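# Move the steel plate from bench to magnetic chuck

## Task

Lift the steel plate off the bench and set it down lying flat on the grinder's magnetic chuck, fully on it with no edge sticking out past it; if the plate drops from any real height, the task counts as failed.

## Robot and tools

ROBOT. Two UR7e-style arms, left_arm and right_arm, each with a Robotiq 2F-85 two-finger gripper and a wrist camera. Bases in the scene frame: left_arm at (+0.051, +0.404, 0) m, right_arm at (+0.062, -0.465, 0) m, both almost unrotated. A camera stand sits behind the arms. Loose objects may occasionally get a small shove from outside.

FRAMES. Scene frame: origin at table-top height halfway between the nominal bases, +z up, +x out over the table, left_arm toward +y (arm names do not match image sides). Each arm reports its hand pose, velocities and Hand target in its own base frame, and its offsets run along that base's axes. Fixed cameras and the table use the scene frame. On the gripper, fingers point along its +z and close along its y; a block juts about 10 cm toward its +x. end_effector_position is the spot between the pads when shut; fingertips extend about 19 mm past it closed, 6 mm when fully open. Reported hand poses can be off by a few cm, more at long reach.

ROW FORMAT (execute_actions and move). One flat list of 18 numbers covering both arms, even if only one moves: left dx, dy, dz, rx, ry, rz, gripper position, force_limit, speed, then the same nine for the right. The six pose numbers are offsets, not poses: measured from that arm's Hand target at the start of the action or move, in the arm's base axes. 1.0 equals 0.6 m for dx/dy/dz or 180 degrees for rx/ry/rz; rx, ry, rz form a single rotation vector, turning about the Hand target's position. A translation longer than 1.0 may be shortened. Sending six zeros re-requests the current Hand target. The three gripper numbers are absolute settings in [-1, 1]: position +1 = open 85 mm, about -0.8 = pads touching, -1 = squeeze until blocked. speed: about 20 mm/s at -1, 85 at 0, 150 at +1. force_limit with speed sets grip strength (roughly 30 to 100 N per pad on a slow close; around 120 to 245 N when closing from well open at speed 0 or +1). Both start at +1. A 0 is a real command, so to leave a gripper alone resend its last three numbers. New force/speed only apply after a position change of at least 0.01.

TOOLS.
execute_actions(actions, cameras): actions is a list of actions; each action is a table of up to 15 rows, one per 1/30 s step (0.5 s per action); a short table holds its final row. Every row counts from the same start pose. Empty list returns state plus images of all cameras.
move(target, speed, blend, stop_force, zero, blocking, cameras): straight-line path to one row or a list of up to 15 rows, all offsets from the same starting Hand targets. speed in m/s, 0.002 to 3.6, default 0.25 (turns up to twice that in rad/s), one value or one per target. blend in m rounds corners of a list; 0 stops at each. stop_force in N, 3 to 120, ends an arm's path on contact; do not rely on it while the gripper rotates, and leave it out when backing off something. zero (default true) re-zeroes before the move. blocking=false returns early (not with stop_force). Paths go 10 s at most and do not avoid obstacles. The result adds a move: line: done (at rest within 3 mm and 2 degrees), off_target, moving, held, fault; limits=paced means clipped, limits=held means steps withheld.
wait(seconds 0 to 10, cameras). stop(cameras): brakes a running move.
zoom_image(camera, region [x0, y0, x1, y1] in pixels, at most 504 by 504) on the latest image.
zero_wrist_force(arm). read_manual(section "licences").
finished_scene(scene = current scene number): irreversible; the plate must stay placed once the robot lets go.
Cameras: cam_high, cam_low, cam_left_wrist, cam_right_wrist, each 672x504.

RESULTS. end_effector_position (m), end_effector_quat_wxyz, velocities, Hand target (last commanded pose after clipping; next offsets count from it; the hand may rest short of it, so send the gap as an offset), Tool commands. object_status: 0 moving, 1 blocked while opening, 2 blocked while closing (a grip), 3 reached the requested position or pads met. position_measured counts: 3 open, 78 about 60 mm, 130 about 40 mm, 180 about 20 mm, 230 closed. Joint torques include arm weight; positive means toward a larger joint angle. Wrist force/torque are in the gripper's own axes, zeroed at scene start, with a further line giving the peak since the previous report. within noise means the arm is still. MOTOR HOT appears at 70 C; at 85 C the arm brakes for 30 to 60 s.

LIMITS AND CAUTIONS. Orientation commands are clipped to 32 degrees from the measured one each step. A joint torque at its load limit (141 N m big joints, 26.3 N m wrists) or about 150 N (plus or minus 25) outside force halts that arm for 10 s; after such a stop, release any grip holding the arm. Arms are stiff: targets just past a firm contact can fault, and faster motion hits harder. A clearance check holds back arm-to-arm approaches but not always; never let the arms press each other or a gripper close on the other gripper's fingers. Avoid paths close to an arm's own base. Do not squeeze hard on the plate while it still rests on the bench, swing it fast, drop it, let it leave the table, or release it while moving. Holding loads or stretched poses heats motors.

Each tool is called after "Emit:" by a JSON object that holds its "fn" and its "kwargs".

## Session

Emit:
{"fn": "execute_actions", "kwargs": {"actions": []}}

Emit:
{"fn": "zoom_image", "kwargs": {"camera": "cam_high", "region": [180, 60, 560, 440]}}

Scene clock: 0.00 s.
left_arm: end_effector_position=(+0.3861, -0.0559, +0.2688) position_measured=3 object_status=3 end_effector_quat_wxyz=(-0.402, +0.776, +0.386, +0.296) | right_arm: end_effector_position=(+0.1684, +0.2554, +0.1116) position_measured=3 object_status=3 end_effector_quat_wxyz=(-0.084, +0.243, +0.964, -0.060)
Joint positions: left_arm=[-0.974 -1.607 1.897 -0.968 -0.925 0.927] | right_arm=[4.433 -1.297 -2.368 -1.174 1.734 1.776]
Joint velocities: within noise
Joint torques (N m): no reading
Wrist force (N): no reading
Wrist torque (N m): no reading
Wrist force, peak (N): no reading
Hand target: left_arm +0.3861, -0.0559, +0.2688; -0.402, +0.776, +0.386, +0.296 | right_arm +0.1684, +0.2554, +0.1116; -0.084, +0.243, +0.964, -0.060
Tool commands: left_gripper/position=+1.0 left_gripper/force_limit=+1.0 left_gripper/speed=+1.0 right_gripper/position=+1.0 right_gripper/force_limit=+1.0 right_gripper/speed=+1.0
camera_calibration:
cam_left_wrist: T_world_to_cam=[[0.831733, -0.379836, -0.404902, -0.223658], [-0.55301, -0.631201, -0.543843, 0.344299], [-0.0490037, 0.676247, -0.735043, 0.381534], [0, 0, 0, 1]] pos_world=[0.395121, -0.125642, 0.377129]
cam_right_wrist: T_world_to_cam=[[0.466466, 0.874548, -0.132571, -0.27805], [0.876719, -0.437234, 0.200476, -0.0383831], [0.117362, -0.209743, -0.970688, 0.276519], [0, 0, 0, 1]] pos_world=[0.1309, 0.284384, 0.239247]

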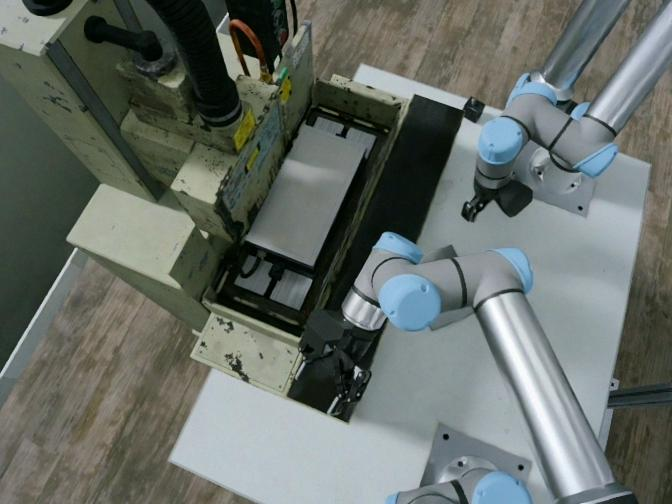

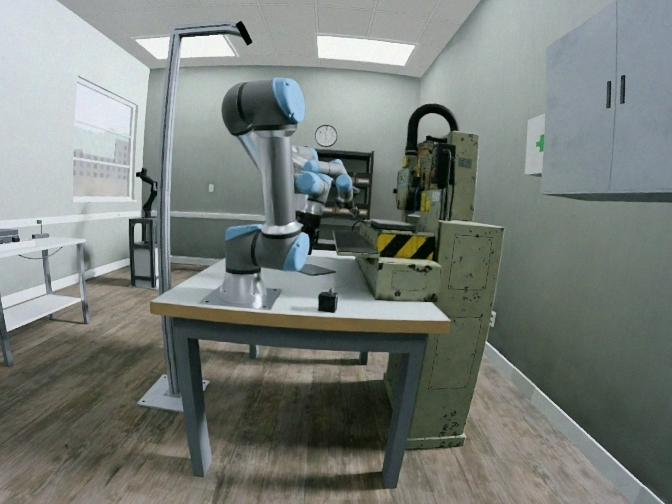

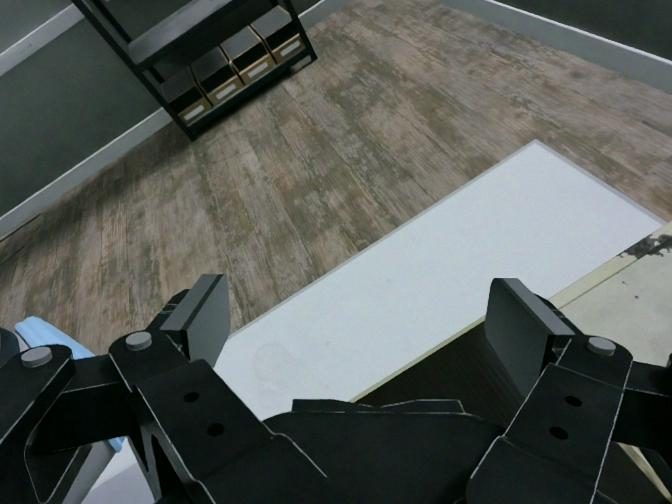

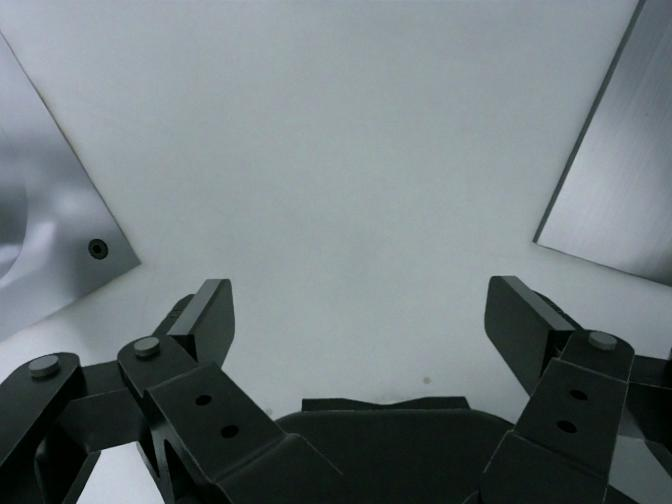

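Scaled by 1.326 from the camera's 672x504 image, which has a finer 960x720 frame.

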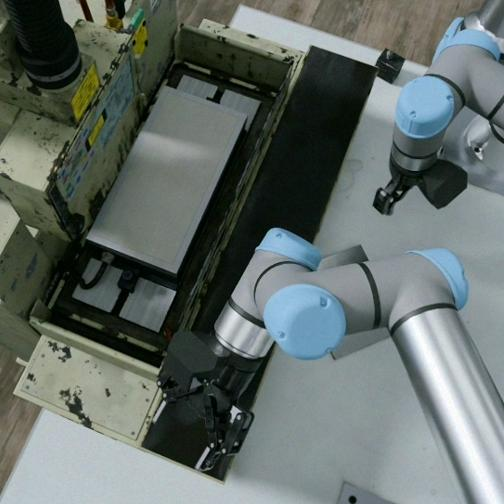

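Emit:
{"fn": "move", "kwargs": {"target": [[-0.093,-0.073,0.22,-0.377,-0.038,0.192,0.3,1,0,-0.05,0.05,0.2,0.0386,-0.054,0.156,0.3,1,0],[-0.12,0.0,0.25,-0.377,-0.038,0.192,0.3,1,0,-0.114,0.316,0.247,0.0386,-0.054,0.156,0.3,1,0]], "speed": 0.35, "cameras": ["all"]}}

Emit:
{"fn": "zoom_image", "kwargs": {"camera": "cam_high", "region": [180, 60, 560, 440]}}

Scene clock: 16.03 s.
left_arm: end_effector_position=(+0.3141, -0.0558, +0.4188) position_measured=91 object_status=3 end_effector_quat_wxyz=(+0.049, +0.706, +0.705, -0.049) | right_arm: end_effector_position=(+0.1000, +0.4449, +0.2597) position_measured=91 object_status=3 end_effector_quat_wxyz=(+0.000, +0.001, +1.000, +0.000)
Joint positions: left_arm=[-0.502 -2.026 1.708 -1.319 -1.692 1.066] | right_arm=[4.788 -1.453 -1.863 -1.397 1.571 1.649]
Joint torques (N m): left_arm=[-13.5 8.55 -16.15 -5.09 0.76 -0.65] | right_arm=[-11.72 15.1 35.87 4.36 2.16 -3.01]
Wrist force (N): left_arm=[2.1 0.5 -0.6] | right_arm=[0.4 -0.4 0.5]
Wrist torque (N m): left_arm=[0.25 -0.26 -0.13] | right_arm=[-0.02 0.00 0.02]
Wrist force, peak (N): left_arm=[3.1 -0.2 -1.4] | right_arm=[-0.9 -3.3 1.1]
Hand target: left_arm +0.3141, -0.0559, +0.4188; +0.048, +0.706, +0.705, -0.049 | right_arm +0.1000, +0.4450, +0.2598; +0.000, +0.001, +1.000, +0.000
Off the commanded pose: left_arm 0.000 m, 0 deg | right_arm 0.000 m, 0 deg.
move: done
camera_calibration:
cam_left_wrist: T_world_to_cam=[[0.999927, -0.0119562, -0.0017949, -0.304053], [-0.00967933, -0.880621, 0.473723, -0.224675], [-0.00724457, -0.473671, -0.880672, 0.472043], [0, 0, 0, 1]] pos_world=[0.305276, 0.0221043, 0.521604]
cam_right_wrist: T_world_to_cam=[[0.00536497, 0.999679, 0.0247508, -0.442711], [0.943631, -0.0132527, 0.330734, -0.154383], [0.330956, 0.0215812, -0.943399, 0.336765], [0, 0, 0, 1]] pos_world=[0.0366012, 0.433255, 0.379721]

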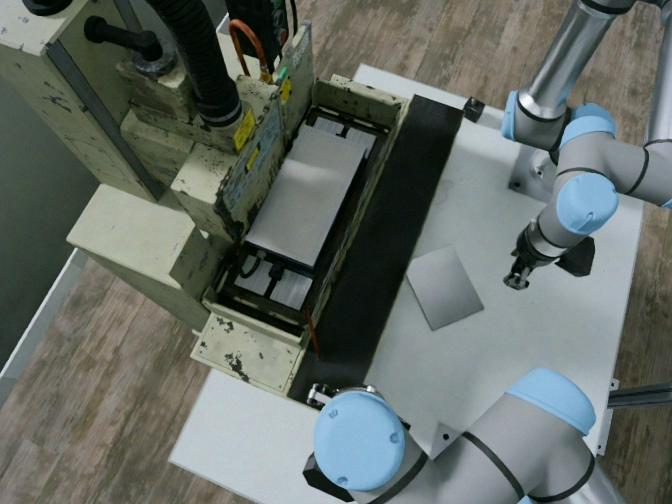

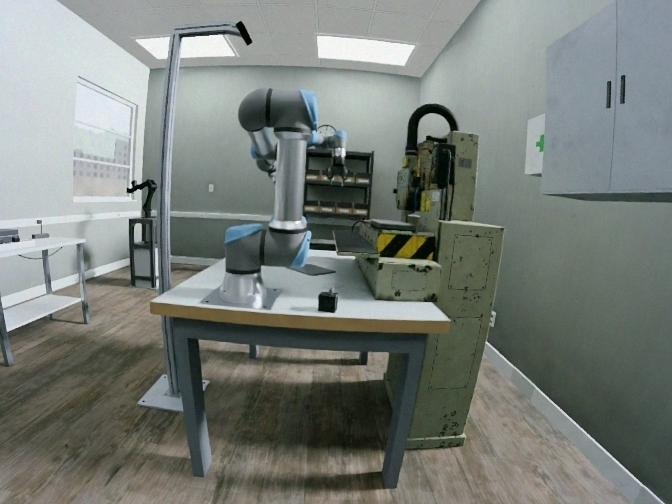

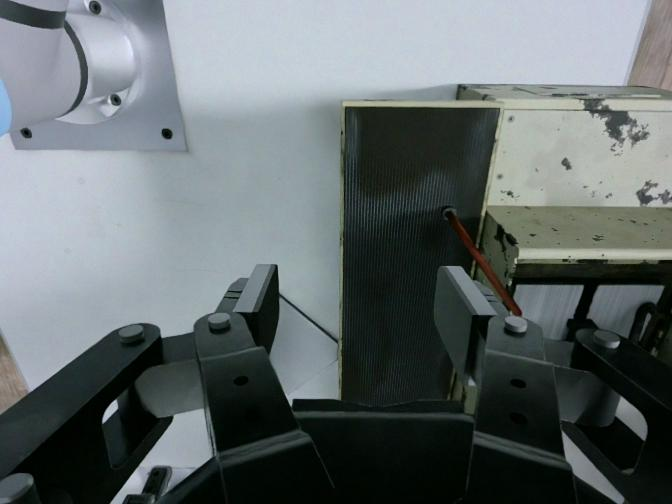

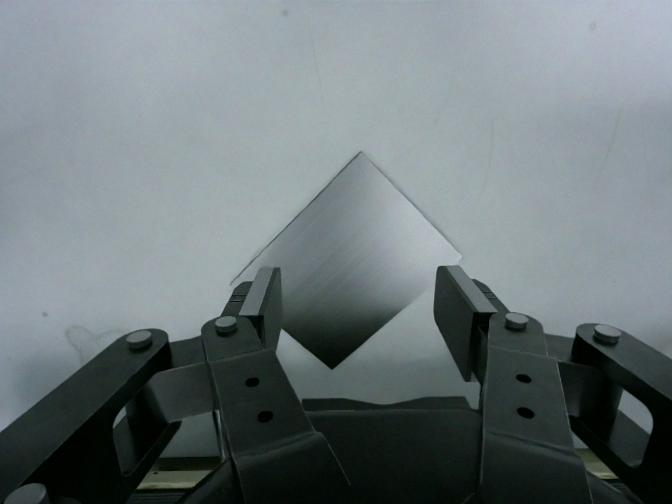

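Scaled by 1.326 from the camera's 672x504 image, which has a finer 960x720 frame.

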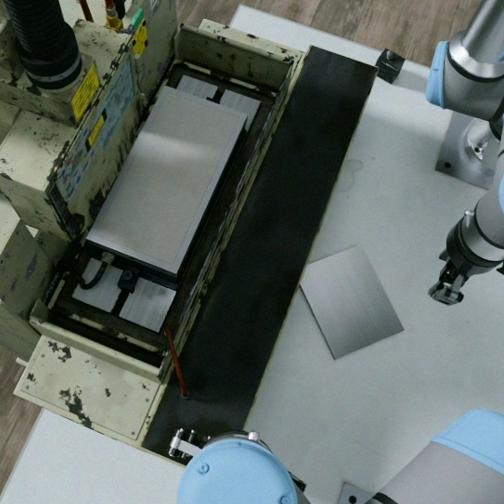

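Emit:
{"fn": "move", "kwargs": {"target": [[0,0,0,0,0,0,0.3,1,0,0.2312,-0.1827,-0.2,0,0,0,-1,0,0],[0,0,0,0,0,0,0.3,1,0,0.2312,-0.1827,-0.35,0,0,0,-1,0,0],[0,0,0,0,0,0,0.3,1,0,0.2312,-0.1827,-0.3933,0,0,0,-1,0,0]], "speed": [0.3,0.2,0.05]}}

Emit:
{"fn": "move", "kwargs": {"target": [[0,0,0,0,0,0,0.3,1,0,-0.022,0.0207,0,0,0,0,-1,0,0],[0,0,0,0,0,0,0.3,1,0,-0.0922,0.0384,0,0,0,0,-1,0,0],[0,0,0,0,0,0,0.3,1,0,-0.1547,0.073,0,0,0,0,-1,0,0]], "speed": 0.05, "blend": [0.005,0.005,0], "cameras": ["cam_high","cam_right_wrist"]}}

Scene clock: 55.80 s.
left_arm: end_effector_position=(+0.3141, -0.0559, +0.4188) position_measured=91 object_status=3 end_effector_quat_wxyz=(+0.048, +0.706, +0.705, -0.049) | right_arm: end_effector_position=(+0.2387, +0.3352, +0.0237) position_measured=232 object_status=3 end_effector_quat_wxyz=(+0.000, +0.001, +1.000, +0.000)
Joint positions: left_arm=[-0.502 -2.026 1.708 -1.319 -1.692 1.066] | right_arm=[4.424 -1.671 -2.36 -0.681 1.571 1.285]
Joint torques (N m): left_arm=[-10.78 9.71 -17.58 -5.5 1.52 0.84] | right_arm=[-11.36 34.16 27.41 1.31 -2.11 -3.16]
Wrist force (N): left_arm=[2.1 0.3 -0.7] | right_arm=[0.1 -0.4 0.5]
Wrist torque (N m): left_arm=[0.23 -0.26 -0.14] | right_arm=[0.00 0.04 -0.05]
Wrist force, peak (N): left_arm=[2.4 0.5 -0.9] | right_arm=[-2.5 -2.2 2.7]
Hand target: left_arm +0.3141, -0.0559, +0.4188; +0.048, +0.706, +0.705, -0.049 | right_arm +0.2387, +0.3353, +0.0238; +0.000, +0.001, +1.000, +0.000
Off the commanded pose: left_arm 0.000 m, 0 deg | right_arm 0.000 m, 0 deg.
move: done

Scene clock: 58.23 s.
left_arm: end_effector_position=(+0.3141, -0.0559, +0.4188) position_measured=91 object_status=3 end_effector_quat_wxyz=(+0.048, +0.706, +0.705, -0.049) | right_arm: end_effector_position=(+0.1458, +0.3792, +0.0238) position_measured=232 object_status=3 end_effector_quat_wxyz=(+0.000, +0.001, +1.000, +0.000)
Joint positions: left_arm=[-0.502 -2.026 1.708 -1.319 -1.692 1.066] | right_arm=[4.68 -1.659 -2.374 -0.679 1.571 1.54]
Joint torques (N m): left_arm=[-12.14 7.52 -18.07 -5.37 1.73 0.59] | right_arm=[-11.57 26.99 15.17 2.64 -2.17 -3.09]
Wrist force (N): left_arm=[2.2 0.0 -0.7] | right_arm=[0.0 -0.7 1.0]
Wrist torque (N m): left_arm=[0.19 -0.27 -0.12] | right_arm=[0.06 0.05 0.02]
Wrist force, peak (N): left_arm=[2.4 0.4 -1.0] | right_arm=[-5.9 -6.8 -0.2]
Hand target: left_arm +0.3141, -0.0559, +0.4188; +0.048, +0.706, +0.705, -0.049 | right_arm +0.1459, +0.3791, +0.0238; +0.000, +0.001, +1.000, +0.000
Off the commanded pose: left_arm 0.000 m, 0 deg | right_arm 0.000 m, 0 deg.
move: done
camera_calibration:
cam_right_wrist: T_world_to_cam=[[0.00533381, 0.999677, 0.0248449, -0.371446], [0.943662, -0.0132524, 0.330644, -0.120409], [0.330867, 0.0216816, -0.943428, 0.100357], [0, 0, 0, 1]] pos_world=[0.0824016, 0.367555, 0.143721]
Images, in order (width x height): cam_high 672x504, cam_right_wrist 672x504.

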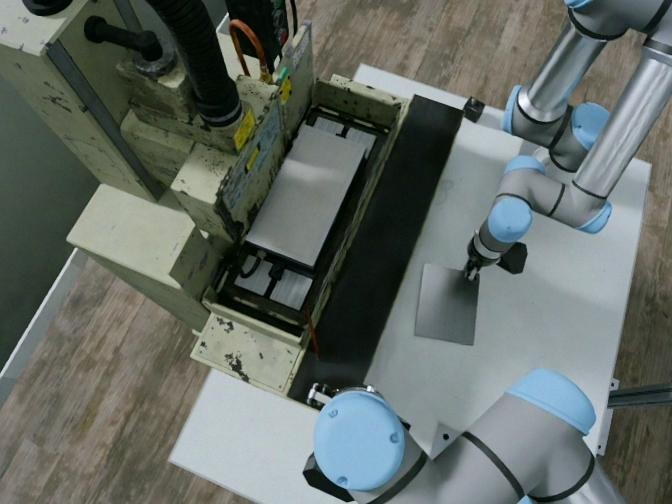

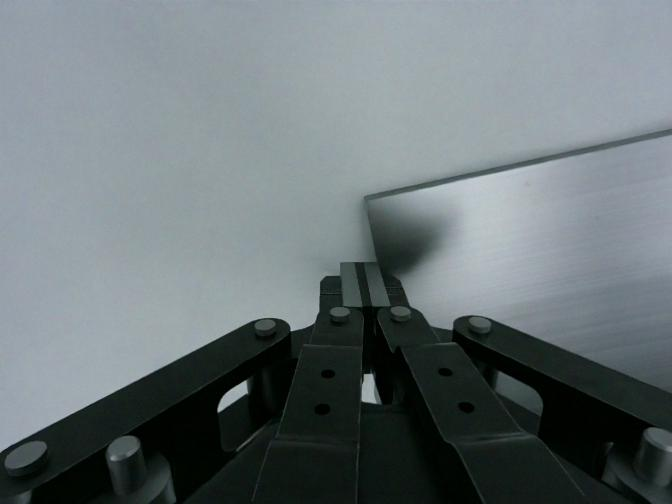

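Emit:
{"fn": "move", "kwargs": {"target": [[0,0,0,0,0,0,0.3,1,0,-0.042,0.038,0,0,0,0,-1,0,0],[0,0,0,0,0,0,0.3,1,0,-0.042,0.01,0,0,0,0,-1,0,0],[0,0,0,0,0,0,0.3,1,0,-0.042,0.01,0.35,0,0,0,-1,0,0]], "speed": [0.05,0.15,0.3], "cameras": ["cam_high","cam_right_wrist"]}}

Scene clock: 66.07 s.
left_arm: end_effector_position=(+0.3141, -0.0559, +0.4188) position_measured=91 object_status=3 end_effector_quat_wxyz=(+0.048, +0.706, +0.705, -0.049) | right_arm: end_effector_position=(+0.1207, +0.3851, +0.2336) position_measured=232 object_status=3 end_effector_quat_wxyz=(+0.000, +0.001, +1.000, +0.000) end_effector_velocity=(+0.000, -0.001, +0.000) end_effector_angular_velocity=(-0.004, +0.000, +0.000)
Joint positions: left_arm=[-0.502 -2.026 1.708 -1.319 -1.692 1.066] | right_arm=[4.745 -1.329 -2.03 -1.354 1.571 1.606]
Joint velocities: left_arm=[within noise] | right_arm=[0 0 0.001 -0.005 0 0]
Joint torques (N m): left_arm=[-12.36 8.8 -17.9 -5.38 1.63 0.43] | right_arm=[9.85 18.67 34.4 1.25 -2.27 2.13]
Wrist force (N): left_arm=[2.2 0.3 -0.6] | right_arm=[0.4 -0.5 0.4]
Wrist torque (N m): left_arm=[0.24 -0.27 -0.12] | right_arm=[-0.01 0.00 -0.06]
Wrist force, peak (N): left_arm=[2.5 0.1 -0.8] | right_arm=[-2.9 -6.4 -0.6]
Hand target: left_arm +0.3141, -0.0559, +0.4188; +0.048, +0.706, +0.705, -0.049 | right_arm +0.1207, +0.3851, +0.2338; +0.000, +0.001, +1.000, +0.000
Off the commanded pose: left_arm 0.000 m, 0 deg | right_arm 0.000 m, 0 deg.
move: done
camera_calibration:
cam_right_wrist: T_world_to_cam=[[0.00540022, 0.999681, 0.0246572, -0.382365], [0.94363, -0.0132551, 0.330736, -0.166076], [0.330957, 0.0214813, -0.943401, 0.30662], [0, 0, 0, 1]] pos_world=[0.0573011, 0.373455, 0.353621]
Images, in order (width x height): cam_high 672x504, cam_right_wrist 672x504.

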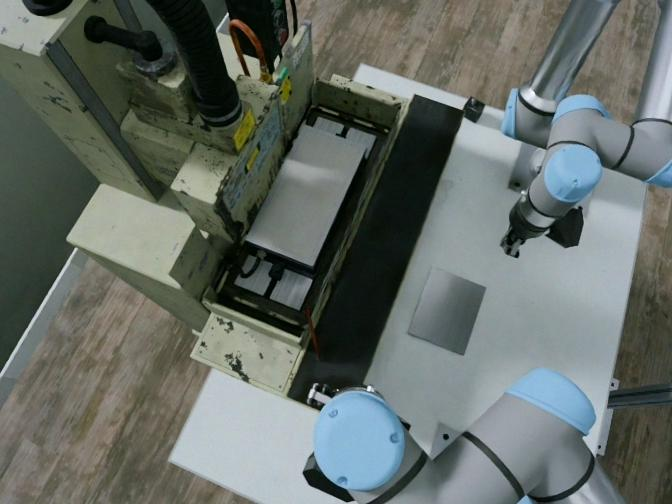

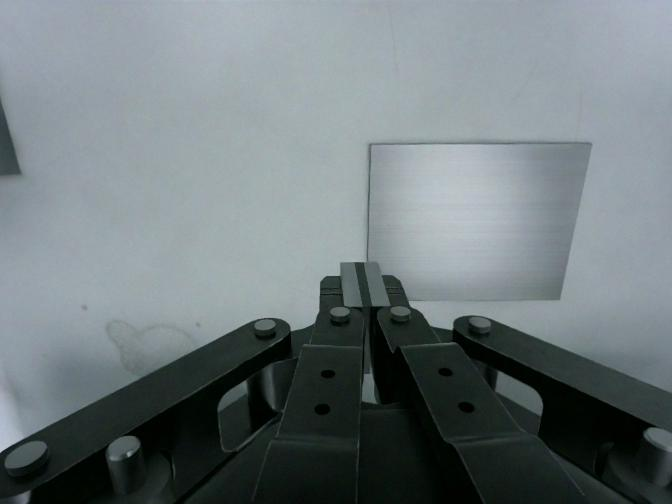

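Emit:
{"fn": "move", "kwargs": {"target": [[-0.2315,-0.286,-0.2,0,0,0,0.3,1,0,0.0637,-0.023,0,0.035,-0.035,0.499,0.3,1,0],[-0.2315,-0.286,-0.598,0,0,0,0.3,1,0,0.0637,-0.023,-0.29,0.035,-0.035,0.499,0.3,1,0]], "speed": 0.35, "cameras": ["all"]}}

Scene clock: 84.27 s.
left_arm: end_effector_position=(+0.1752, -0.2274, +0.0600) position_measured=91 object_status=3 end_effector_quat_wxyz=(+0.048, +0.706, +0.705, -0.049) | right_arm: end_effector_position=(+0.1589, +0.3714, +0.0599) position_measured=91 object_status=3 end_effector_quat_wxyz=(-0.049, +0.704, -0.706, -0.050)
Joint positions: left_arm=[-1.369 -2.01 2.688 -2.384 -1.599 0.202] | right_arm=[4.637 -1.524 -2.437 -0.611 1.581 -0.072]
Joint torques (N m): left_arm=[-13.28 11.21 -13.92 -5.62 1.8 -1.68] | right_arm=[-12.14 10.23 17.23 4.69 2.46 -3.23]
Wrist force (N): left_arm=[2.1 0.5 -1.0] | right_arm=[0.4 -0.3 0.7]
Wrist torque (N m): left_arm=[0.25 -0.27 -0.24] | right_arm=[0.03 0.02 0.03]
Wrist force, peak (N): left_arm=[1.3 0.6 -4.4] | right_arm=[1.0 -0.6 3.1]
Hand target: left_arm +0.1752, -0.2275, +0.0600; +0.048, +0.706, +0.705, -0.049 | right_arm +0.1589, +0.3713, +0.0598; -0.049, +0.704, -0.706, -0.050
Off the commanded pose: left_arm 0.000 m, 0 deg | right_arm 0.000 m, 0 deg.
move: done
camera_calibration:
cam_left_wrist: T_world_to_cam=[[0.999927, -0.0119144, -0.00193181, -0.16793], [-0.00957864, -0.880685, 0.473605, -0.207168], [-0.00734406, -0.473552, -0.880735, 0.0738157], [0, 0, 0, 1]] pos_world=[0.166476, -0.149495, 0.162804]
cam_right_wrist: T_world_to_cam=[[-0.999677, 0.00216624, 0.0253089, 0.165561], [0.0135536, 0.88816, 0.459335, -0.339469], [-0.0214833, 0.45953, -0.887902, 0.0203132], [0, 0, 0, 1]] pos_world=[0.170545, 0.291809, 0.169776]

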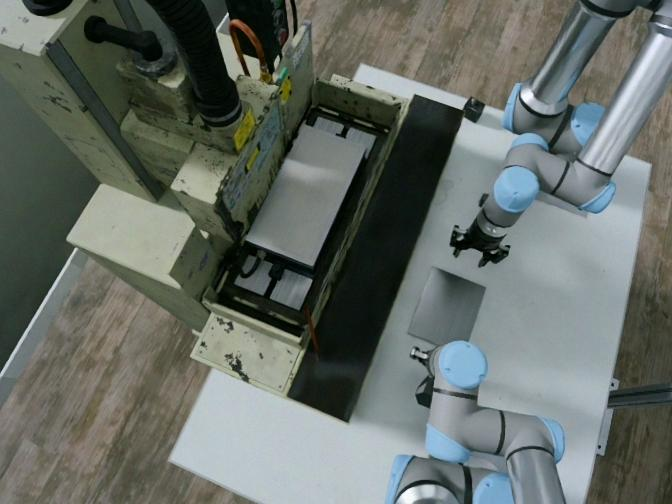

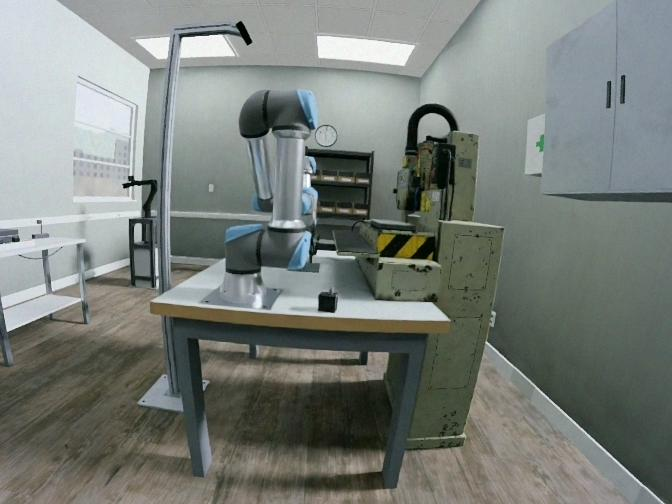

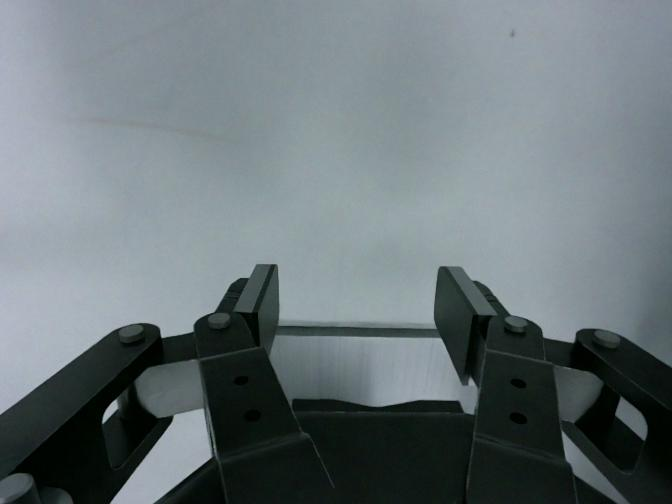

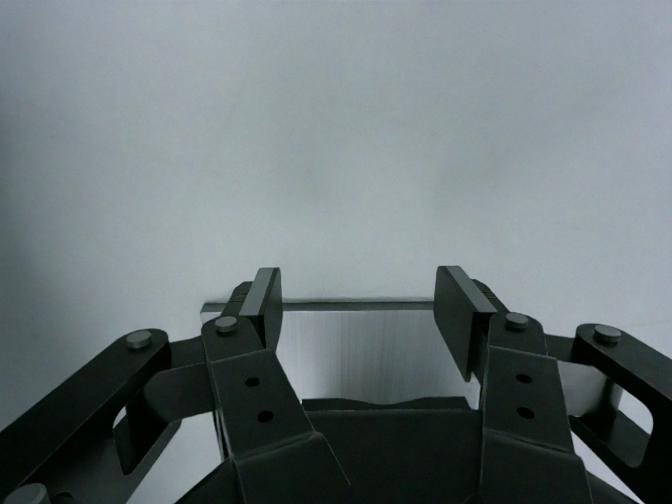

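Emit:
{"fn": "move", "kwargs": {"target": [0,0,-0.069,0,0,0,0.3,1,0,0,0,-0.069,0,0,0,0.3,1,0], "speed": 0.06}}

Emit:
{"fn": "move", "kwargs": {"target": [0,-0.08,0,0,0,0,0.3,1,0,0,0.08,0,0,0,0,0.3,1,0], "speed": 0.008, "stop_force": 30}}

Emit:
{"fn": "move", "kwargs": {"target": [0,-0.0014,0,0,0,0,0.3,1,0,0,0.0014,0,0,0,0,0.3,1,0], "speed": 0.02}}

Emit:
{"fn": "move", "kwargs": {"target": [0,0,0.0075,0,0,0,0.3,1,0,0,0,0.0075,0,0,0,0.3,1,0], "speed": 0.02, "cameras": ["cam_left_wrist","cam_right_wrist"]}}

Scene clock: 94.93 s.
left_arm: end_effector_position=(+0.1752, -0.2274, +0.0185) position_measured=91 object_status=3 end_effector_quat_wxyz=(+0.048, +0.706, +0.705, -0.049) | right_arm: end_effector_position=(+0.1589, +0.3712, +0.0183) position_measured=91 object_status=3 end_effector_quat_wxyz=(-0.049, +0.704, -0.706, -0.050)
Joint positions: left_arm=[-1.369 -1.837 2.761 -2.629 -1.599 0.202] | right_arm=[4.637 -1.645 -2.484 -0.444 1.581 -0.072]
Joint torques (N m): left_arm=[12.46 -4.55 -21.51 -3.39 -1.57 1.54] | right_arm=[0.36 23.74 25.66 3.72 1.3 0.08]
Wrist force (N): left_arm=[1.9 0.1 -0.8] | right_arm=[0.1 -0.3 0.8]
Wrist torque (N m): left_arm=[0.19 -0.23 -0.20] | right_arm=[0.02 0.10 0.02]
Wrist force, peak (N): left_arm=[2.0 0.2 -1.8] | right_arm=[0.4 -0.1 1.8]
Hand target: left_arm +0.1752, -0.2275, +0.0186; +0.048, +0.706, +0.705, -0.049 | right_arm +0.1589, +0.3713, +0.0184; -0.049, +0.704, -0.706, -0.050
Off the commanded pose: left_arm 0.000 m, 0 deg | right_arm 0.000 m, 0 deg.
move: done

Scene clock: 99.97 s.
left_arm: end_effector_position=(+0.1752, -0.2610, +0.0185) position_measured=91 object_status=3 end_effector_quat_wxyz=(+0.048, +0.706, +0.705, -0.049) | right_arm: end_effector_position=(+0.1589, +0.4046, +0.0183) position_measured=91 object_status=3 end_effector_quat_wxyz=(-0.049, +0.704, -0.706, -0.050)
Joint positions: left_arm=[-1.395 -1.735 2.699 -2.67 -1.596 0.175] | right_arm=[4.644 -1.712 -2.404 -0.458 1.581 -0.065]
Joint torques (N m): left_arm=[9.11 -23.13 -21.23 -10.8 -1.99 0.92] | right_arm=[7.5 39.32 20.15 10.17 -1.14 0.56]
Wrist force (N): left_arm=[26.2 -1.5 -3.0] | right_arm=[24.3 -1.9 1.8]
Wrist torque (N m): left_arm=[0.30 -0.38 0.47] | right_arm=[0.01 -0.16 -0.19]
Wrist force, peak (N): left_arm=[40.5 -1.7 -16.2] | right_arm=[36.2 0.8 -14.5]
Hand target: left_arm +0.1752, -0.2610, +0.0185; +0.048, +0.706, +0.705, -0.049 (not the last commanded pose) | right_arm +0.1589, +0.4046, +0.0183; -0.049, +0.704, -0.706, -0.050 (not the last commanded pose)
Off the commanded pose: left_arm 0.015 m, 0 deg | right_arm 0.015 m, 0 deg.
move: contact (left_arm, right_arm)

Scene clock: 100.67 s.
left_arm: end_effector_position=(+0.1752, -0.2617, +0.0184) position_measured=91 object_status=3 end_effector_quat_wxyz=(+0.048, +0.706, +0.705, -0.049) | right_arm: end_effector_position=(+0.1589, +0.4054, +0.0183) position_measured=91 object_status=3 end_effector_quat_wxyz=(-0.049, +0.704, -0.706, -0.049)
Joint positions: left_arm=[-1.396 -1.733 2.698 -2.671 -1.596 0.175] | right_arm=[4.644 -1.713 -2.402 -0.458 1.581 -0.065]
Joint torques (N m): left_arm=[-22.05 -1.05 -52.44 -17.28 -0.31 -2.45] | right_arm=[21.22 18.66 54.71 15.77 -0.94 3.27]
Wrist force (N): left_arm=[70.2 -1.1 -29.8] | right_arm=[60.8 1.2 -27.0]
Wrist torque (N m): left_arm=[0.66 -0.92 0.75] | right_arm=[-0.14 -0.36 -0.35]
Wrist force, peak (N): left_arm=[70.2 -1.1 -29.8] | right_arm=[60.8 1.2 -27.0]
Hand target: left_arm +0.1752, -0.2618, +0.0185; +0.048, +0.706, +0.705, -0.049 | right_arm +0.1589, +0.4055, +0.0183; -0.049, +0.704, -0.706, -0.050
Off the commanded pose: left_arm 0.000 m, 0 deg | right_arm 0.000 m, 0 deg.
move: done

Scene clock: 101.40 s.
left_arm: end_effector_position=(+0.1752, -0.2618, +0.0230) position_measured=91 object_status=3 end_effector_quat_wxyz=(+0.048, +0.706, +0.705, -0.049) | right_arm: end_effector_position=(+0.1589, +0.4054, +0.0229) position_measured=91 object_status=3 end_effector_quat_wxyz=(-0.049, +0.704, -0.706, -0.049)
Joint positions: left_arm=[-1.396 -1.753 2.691 -2.644 -1.595 0.175] | right_arm=[4.644 -1.7 -2.398 -0.475 1.581 -0.065]
Joint torques (N m): left_arm=[-16.79 -3.8 -46.07 -17.6 -1.73 -1.46] | right_arm=[21.98 31.77 55.94 17.15 -0.89 3.49]
Wrist force (N): left_arm=[58.3 -2.3 0.4] | right_arm=[56.0 -2.6 2.1]
Wrist torque (N m): left_arm=[0.29 -0.53 0.54] | right_arm=[-0.03 -0.06 -0.47]
Wrist force, peak (N): left_arm=[71.7 -1.0 -28.7] | right_arm=[61.4 1.3 -26.6]
Hand target: left_arm +0.1752, -0.2618, +0.0230; +0.048, +0.706, +0.705, -0.049 | right_arm +0.1589, +0.4055, +0.0228; -0.049, +0.704, -0.706, -0.050
Off the commanded pose: left_arm 0.000 m, 0 deg | right_arm 0.000 m, 0 deg.
move: done
camera_calibration:
cam_left_wrist: T_world_to_cam=[[0.999925, -0.0120904, -0.00184433, -0.168455], [-0.00977901, -0.880937, 0.473133, -0.219892], [-0.00734511, -0.473079, -0.880989, 0.0250588], [0, 0, 0, 1]] pos_world=[0.166476, -0.183893, 0.125804]
cam_right_wrist: T_world_to_cam=[[-0.999676, 0.0022733, 0.025355, 0.166379], [0.0136555, 0.888467, 0.458738, -0.352935], [-0.0214842, 0.458935, -0.88821, -0.0279312], [0, 0, 0, 1]] pos_world=[0.170545, 0.326011, 0.132877]
Images, in order (width x height): cam_left_wrist 672x504, cam_right_wrist 672x504.

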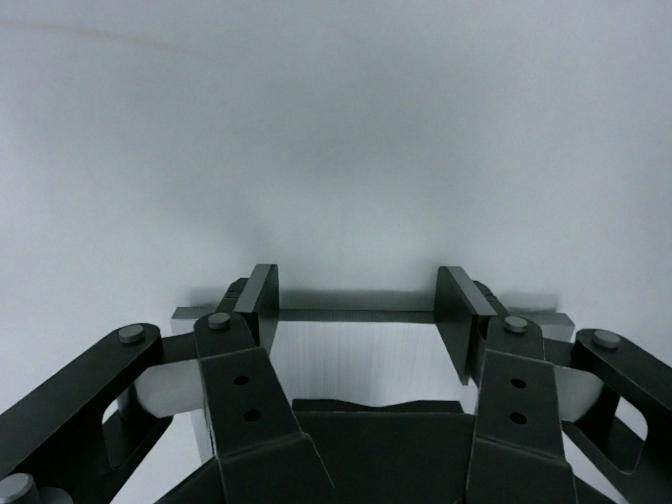

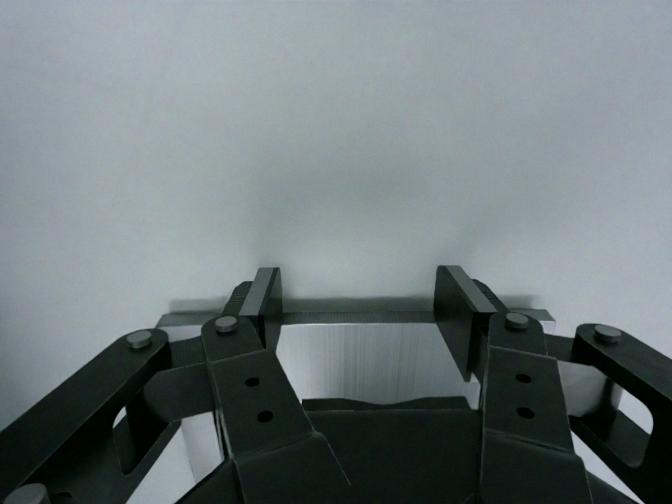

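Emit:
{"fn": "move", "kwargs": {"target": [0,-0.0004,0.06,0,0,0,0.3,1,0,0,0.0004,0.06,0,0,0,0.3,1,0], "speed": 0.05}}

Emit:
{"fn": "move", "kwargs": {"target": [0,0,0.122,0,0,0,0.3,1,0,0,0,0.122,0,0,0,0.3,1,0], "speed": 0.08}}

Emit:
{"fn": "move", "kwargs": {"target": [0,0,0.122,0,0,0,0.3,1,0,0,0,0.122,0,0,0,0.3,1,0], "speed": 0.08}}

Emit:
{"fn": "move", "kwargs": {"target": [0,0,0.122,0,0,0,0.3,1,0,0,0,0.122,0,0,0,0.3,1,0], "speed": 0.08}}

Scene clock: 110.63 s.
left_arm: end_effector_position=(+0.1752, -0.2620, +0.0590) position_measured=91 object_status=3 end_effector_quat_wxyz=(+0.048, +0.706, +0.705, -0.049) | right_arm: end_effector_position=(+0.1589, +0.4053, +0.0586) position_measured=91 object_status=3 end_effector_quat_wxyz=(-0.049, +0.704, -0.706, -0.049)
Joint positions: left_arm=[-1.396 -1.889 2.635 -2.452 -1.596 0.175] | right_arm=[4.644 -1.605 -2.36 -0.609 1.581 -0.065]
Joint torques (N m): left_arm=[-18.54 -1.04 -38.77 -16.52 0.26 -2.99] | right_arm=[20.21 26.25 40.53 16.72 0.34 4.36]
Wrist force (N): left_arm=[54.5 -2.9 -5.2] | right_arm=[52.8 -2.0 2.9]
Wrist torque (N m): left_arm=[0.39 -0.57 1.43] | right_arm=[0.09 -0.09 -1.56]
Wrist force, peak (N): left_arm=[58.3 -2.2 0.7] | right_arm=[56.8 -0.9 1.6]
Hand target: left_arm +0.1752, -0.2620, +0.0590; +0.048, +0.706, +0.705, -0.049 | right_arm +0.1589, +0.4057, +0.0588; -0.049, +0.704, -0.706, -0.050
Off the commanded pose: left_arm 0.000 m, 0 deg | right_arm 0.000 m, 0 deg.
move: done

Scene clock: 112.00 s.
left_arm: end_effector_position=(+0.1752, -0.2621, +0.1322) position_measured=91 object_status=3 end_effector_quat_wxyz=(+0.048, +0.706, +0.705, -0.049) | right_arm: end_effector_position=(+0.1589, +0.4058, +0.1321) position_measured=91 object_status=3 end_effector_quat_wxyz=(-0.049, +0.704, -0.706, -0.050)
Joint positions: left_arm=[-1.396 -2.065 2.495 -2.136 -1.595 0.175] | right_arm=[4.644 -1.456 -2.257 -0.86 1.581 -0.065]
Joint torques (N m): left_arm=[-13.13 10.61 -21.87 -2.94 1.61 -1.44] | right_arm=[0.42 13.67 13.06 2.03 1.15 1.9]
Wrist force (N): left_arm=[0.9 0.5 -1.4] | right_arm=[0.3 -0.1 1.4]
Wrist torque (N m): left_arm=[0.25 -0.06 -0.14] | right_arm=[0.05 0.07 -0.05]
Wrist force, peak (N): left_arm=[58.4 0.2 -3.3] | right_arm=[56.4 -2.0 2.2]
Hand target: left_arm +0.1752, -0.2620, +0.1322; +0.048, +0.706, +0.705, -0.049 | right_arm +0.1589, +0.4057, +0.1320; -0.049, +0.704, -0.706, -0.050
Off the commanded pose: left_arm 0.000 m, 0 deg | right_arm 0.000 m, 0 deg.
move: done

Scene clock: 113.33 s.
left_arm: end_effector_position=(+0.1752, -0.2620, +0.2054) position_measured=91 object_status=3 end_effector_quat_wxyz=(+0.048, +0.706, +0.705, -0.049) | right_arm: end_effector_position=(+0.1589, +0.4057, +0.2053) position_measured=91 object_status=3 end_effector_quat_wxyz=(-0.049, +0.704, -0.706, -0.050)
Joint positions: left_arm=[-1.396 -2.143 2.331 -1.894 -1.596 0.175] | right_arm=[4.644 -1.362 -2.124 -1.087 1.581 -0.065]
Joint torques (N m): left_arm=[-8.77 13.13 -25.15 -4.05 1.4 -1.36] | right_arm=[-6.55 7.76 17.8 2.99 1.65 0.42]
Wrist force (N): left_arm=[1.1 0.5 -1.3] | right_arm=[0.2 -0.4 1.3]
Wrist torque (N m): left_arm=[0.25 -0.09 -0.14] | right_arm=[-0.01 0.07 -0.06]
Wrist force, peak (N): left_arm=[0.9 0.5 -2.6] | right_arm=[0.8 -0.2 2.9]
Hand target: left_arm +0.1752, -0.2620, +0.2054; +0.048, +0.706, +0.705, -0.049 | right_arm +0.1589, +0.4057, +0.2052; -0.049, +0.704, -0.706, -0.050
Off the commanded pose: left_arm 0.000 m, 0 deg | right_arm 0.000 m, 0 deg.
move: done

Scene clock: 114.67 s.
left_arm: end_effector_position=(+0.1752, -0.2620, +0.2786) position_measured=91 object_status=3 end_effector_quat_wxyz=(+0.048, +0.706, +0.705, -0.049) | right_arm: end_effector_position=(+0.1589, +0.4057, +0.2785) position_measured=91 object_status=3 end_effector_quat_wxyz=(-0.049, +0.704, -0.706, -0.050)
Joint positions: left_arm=[-1.396 -2.163 2.151 -1.695 -1.595 0.175] | right_arm=[4.644 -1.316 -1.966 -1.291 1.581 -0.065]
Joint torques (N m): left_arm=[-11.91 12.83 -25.67 -4.56 1.65 -1.27] | right_arm=[-2.46 6.63 20.08 3.18 1.33 0.6]
Wrist force (N): left_arm=[0.9 0.7 -1.5] | right_arm=[0.3 -0.3 1.2]
Wrist torque (N m): left_arm=[0.28 -0.07 -0.13] | right_arm=[0.01 0.06 -0.06]
Wrist force, peak (N): left_arm=[0.8 0.5 -2.7] | right_arm=[0.8 -0.1 2.8]
Hand target: left_arm +0.1752, -0.2620, +0.2786; +0.048, +0.706, +0.705, -0.049 | right_arm +0.1589, +0.4057, +0.2784; -0.049, +0.704, -0.706, -0.050
Off the commanded pose: left_arm 0.000 m, 0 deg | right_arm 0.000 m, 0 deg.
move: done

Emit:
{"fn": "wait", "kwargs": {"seconds": 0, "cameras": ["all"]}}

Scene clock: 117.43 s.
left_arm: end_effector_position=(+0.1752, -0.2620, +0.2786) position_measured=91 object_status=3 end_effector_quat_wxyz=(+0.048, +0.706, +0.705, -0.049) | right_arm: end_effector_position=(+0.1589, +0.4057, +0.2784) position_measured=91 object_status=3 end_effector_quat_wxyz=(-0.049, +0.704, -0.706, -0.050)
Joint positions: left_arm=[-1.396 -2.163 2.151 -1.695 -1.595 0.175] | right_arm=[4.644 -1.316 -1.966 -1.291 1.581 -0.065]
Joint torques (N m): left_arm=[-13.02 13.01 -32.03 -1.22 1.58 -1.42] | right_arm=[12.28 7.82 21.47 1.52 0.73 3.01]
Wrist force (N): left_arm=[1.0 0.5 -1.4] | right_arm=[0.4 -0.4 1.2]
Wrist torque (N m): left_arm=[0.23 -0.07 -0.13] | right_arm=[-0.01 0.06 -0.06]
Wrist force, peak (N): left_arm=[1.1 0.5 -1.8] | right_arm=[0.4 0.0 1.7]
Hand target: left_arm +0.1752, -0.2620, +0.2786; +0.048, +0.706, +0.705, -0.049 | right_arm +0.1589, +0.4057, +0.2784; -0.049, +0.704, -0.706, -0.050
Tool commands: left_gripper/position=+0.3 left_gripper/force_limit=+1.0 left_gripper/speed=+0.0 right_gripper/position=+0.3 right_gripper/force_limit=+1.0 right_gripper/speed=+0.0
Off the commanded pose: left_arm 0.000 m, 0 deg | right_arm 0.000 m, 0 deg.
camera_calibration:
cam_left_wrist: T_world_to_cam=[[0.999925, -0.0120901, -0.00184355, -0.167988], [-0.00977849, -0.880895, 0.473211, -0.341064], [-0.00734515, -0.473157, -0.880947, 0.249979], [0, 0, 0, 1]] pos_world=[0.166476, -0.184193, 0.381304]
cam_right_wrist: T_world_to_cam=[[-0.999676, 0.00227179, 0.0253542, 0.159901], [0.0136538, 0.888467, 0.458738, -0.47032], [-0.0214842, 0.458935, -0.88821, 0.198915], [0, 0, 0, 1]] pos_world=[0.170545, 0.326211, 0.388377]

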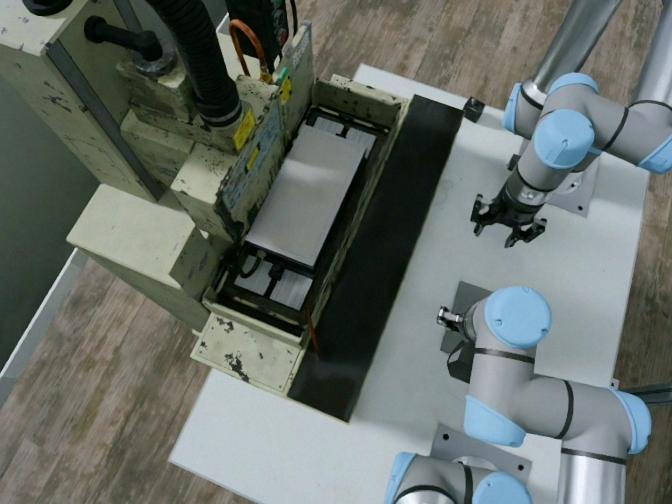

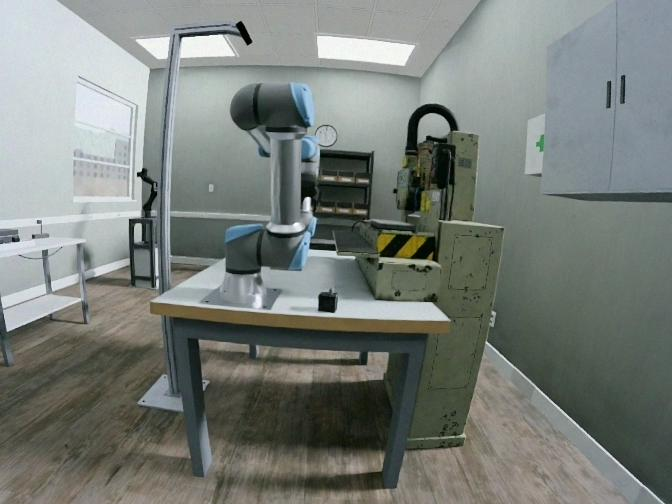

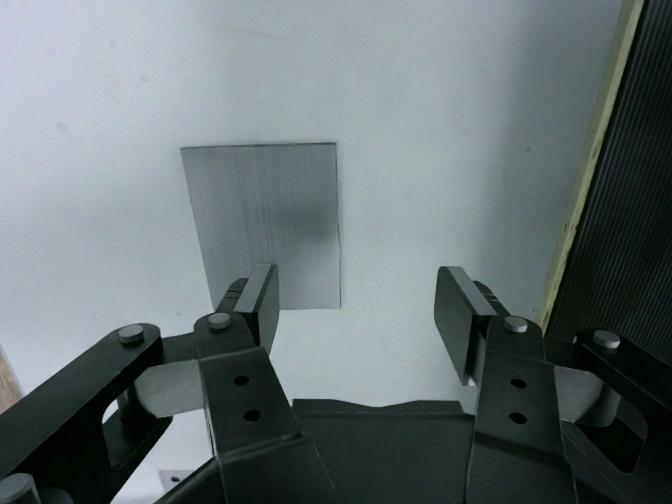

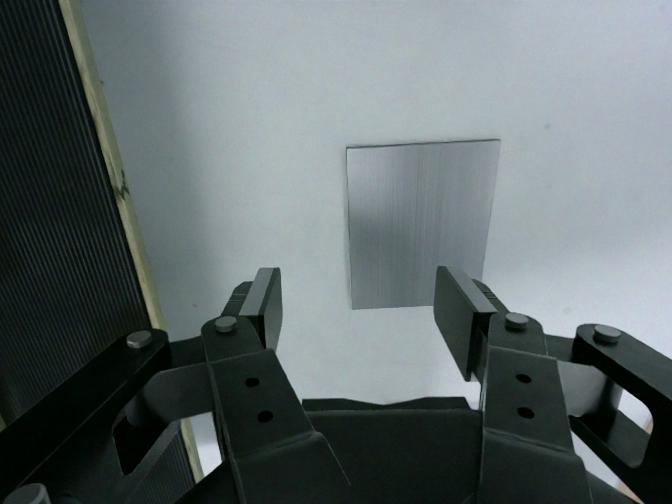

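Emit:
{"fn": "move", "kwargs": {"target": [[0,0.12,0,0,0,0,0.3,1,0,-0.3165,0.158,-0.05,-0.035,0.035,-0.499,0.3,1,0],[0,0.12,0,0,0,0,0.3,1,0,-0.3165,0.158,-0.36,-0.035,0.035,-0.499,0.3,1,0],[0,0.12,0,0,0,0,0.3,1,0,-0.3165,0.158,-0.4323,-0.035,0.035,-0.499,0.3,1,0]], "speed": [0.3,0.2,0.08], "cameras": ["cam_high","cam_right_wrist"]}}

Scene clock: 147.73 s.
left_arm: end_effector_position=(+0.1752, -0.1900, +0.2786) position_measured=91 object_status=3 end_effector_quat_wxyz=(+0.048, +0.706, +0.705, -0.049) | right_arm: end_effector_position=(-0.0310, +0.5004, +0.0190) position_measured=91 object_status=3 end_effector_quat_wxyz=(+0.000, +0.001, +1.000, +0.000)
Joint positions: left_arm=[-1.329 -2.339 2.207 -1.572 -1.604 0.241] | right_arm=[5.043 -1.865 -2.121 -0.726 1.571 1.904]
Joint torques (N m): left_arm=[-13.84 18.73 -31.82 -5.38 1.38 -1.59] | right_arm=[-9.69 38.12 28.8 2.84 -1.1 -2.86]
Wrist force (N): left_arm=[1.2 0.4 -1.6] | right_arm=[0.2 -0.1 1.1]
Wrist torque (N m): left_arm=[0.24 -0.11 -0.26] | right_arm=[0.02 0.04 0.00]
Wrist force, peak (N): left_arm=[1.3 0.6 -1.7] | right_arm=[-0.3 -0.4 3.9]
Hand target: left_arm +0.1752, -0.1900, +0.2786; +0.048, +0.706, +0.705, -0.049 | right_arm -0.0310, +0.5005, +0.0190; +0.000, +0.001, +1.000, +0.000
Off the commanded pose: left_arm 0.000 m, 0 deg | right_arm 0.000 m, 0 deg.
move: done
camera_calibration:
cam_right_wrist: T_world_to_cam=[[0.00540915, 0.999681, 0.0246551, -0.491517], [0.943766, -0.013254, 0.330348, 0.049547], [0.33057, 0.0214818, -0.943537, 0.151845], [0, 0, 0, 1]] pos_world=[-0.0942974, 0.488755, 0.139022]
Images, in order (width x height): cam_high 672x504, cam_right_wrist 672x504.

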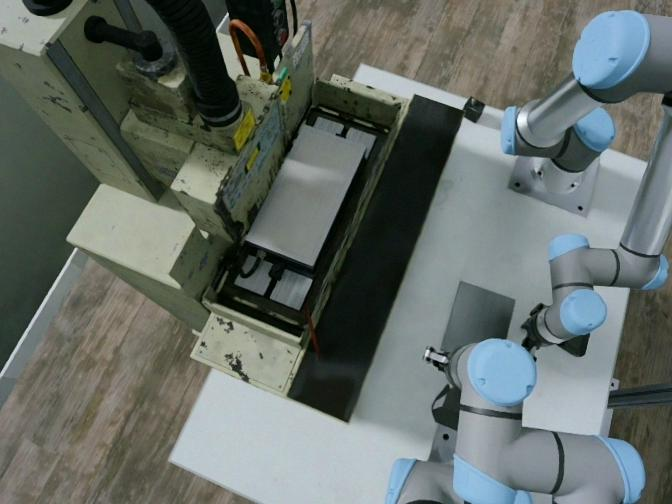

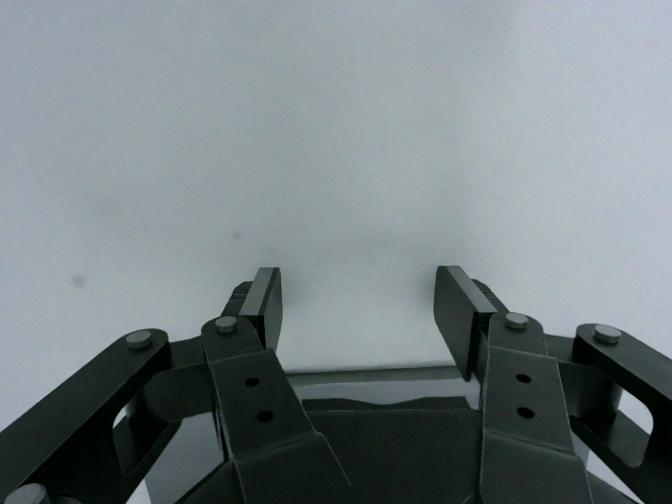

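Emit:
{"fn": "move", "kwargs": {"target": [[0,0,0,0,0,0,0.3,1,0,0.1775,0.002,0,0,0,0,0.3,1,0],[0,0,0,0,0,0,0.3,1,0,0.14,0,0,0,0,0,0.3,1,0],[0,0,0,0,0,0,0.3,1,0,0.12,0,0.35,0,0,0,0.3,1,0]], "speed": [0.06,0.1,0.25], "cameras": ["cam_high","cam_right_wrist"]}}

Scene clock: 156.93 s.
left_arm: end_effector_position=(+0.1752, -0.1900, +0.2786) position_measured=91 object_status=3 end_effector_quat_wxyz=(+0.048, +0.706, +0.705, -0.049) | right_arm: end_effector_position=(+0.0409, +0.5005, +0.2289) position_measured=91 object_status=3 end_effector_quat_wxyz=(+0.000, +0.001, +1.000, +0.000)
Joint positions: left_arm=[-1.329 -2.339 2.207 -1.572 -1.604 0.241] | right_arm=[4.899 -1.584 -1.82 -1.309 1.571 1.76]
Joint torques (N m): left_arm=[-12.16 19.57 -32.38 -5.21 1.36 -1.69] | right_arm=[-10.94 30.13 31.28 1.16 1.75 -2.78]
Wrist force (N): left_arm=[1.1 0.4 -1.5] | right_arm=[0.4 -0.3 1.1]
Wrist torque (N m): left_arm=[0.24 -0.09 -0.26] | right_arm=[0.01 -0.03 -0.04]
Wrist force, peak (N): left_arm=[1.1 0.6 -1.8] | right_arm=[10.1 1.8 1.9]
Hand target: left_arm +0.1752, -0.1900, +0.2786; +0.048, +0.706, +0.705, -0.049 | right_arm +0.0410, +0.5005, +0.2290; +0.000, +0.001, +1.000, +0.000
Off the commanded pose: left_arm 0.000 m, 0 deg | right_arm 0.000 m, 0 deg.
move: done
camera_calibration:
cam_right_wrist: T_world_to_cam=[[0.0054719, 0.999678, 0.0247821, -0.497222], [0.943777, -0.0133544, 0.330314, -0.0875871], [0.330538, 0.0215813, -0.943546, 0.326077], [0, 0, 0, 1]] pos_world=[-0.0223974, 0.488855, 0.348922]
Images, in order (width x height): cam_high 672x504, cam_right_wrist 672x504.

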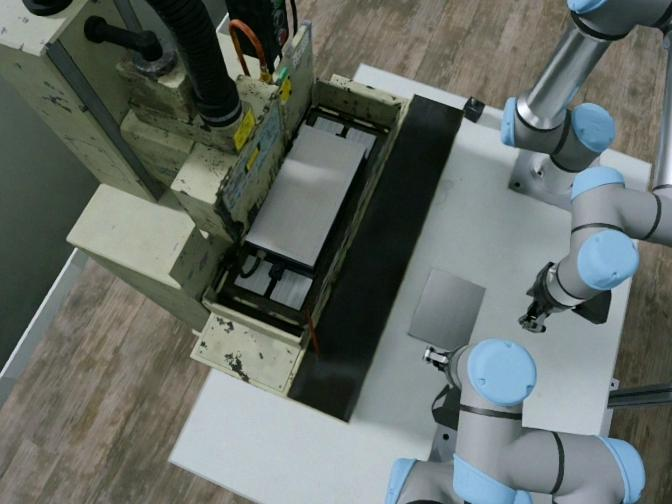

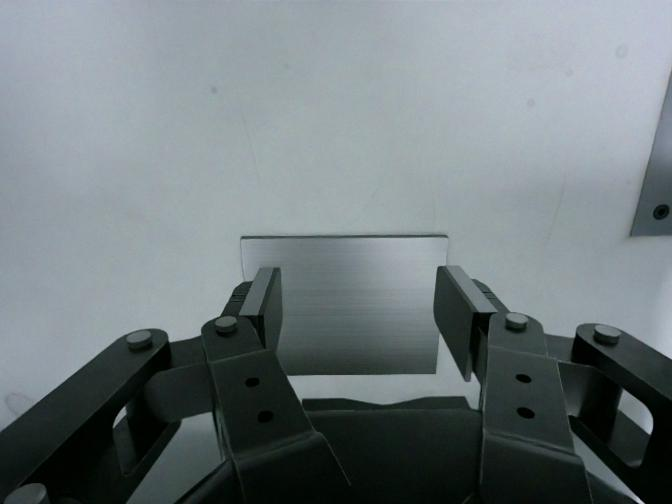

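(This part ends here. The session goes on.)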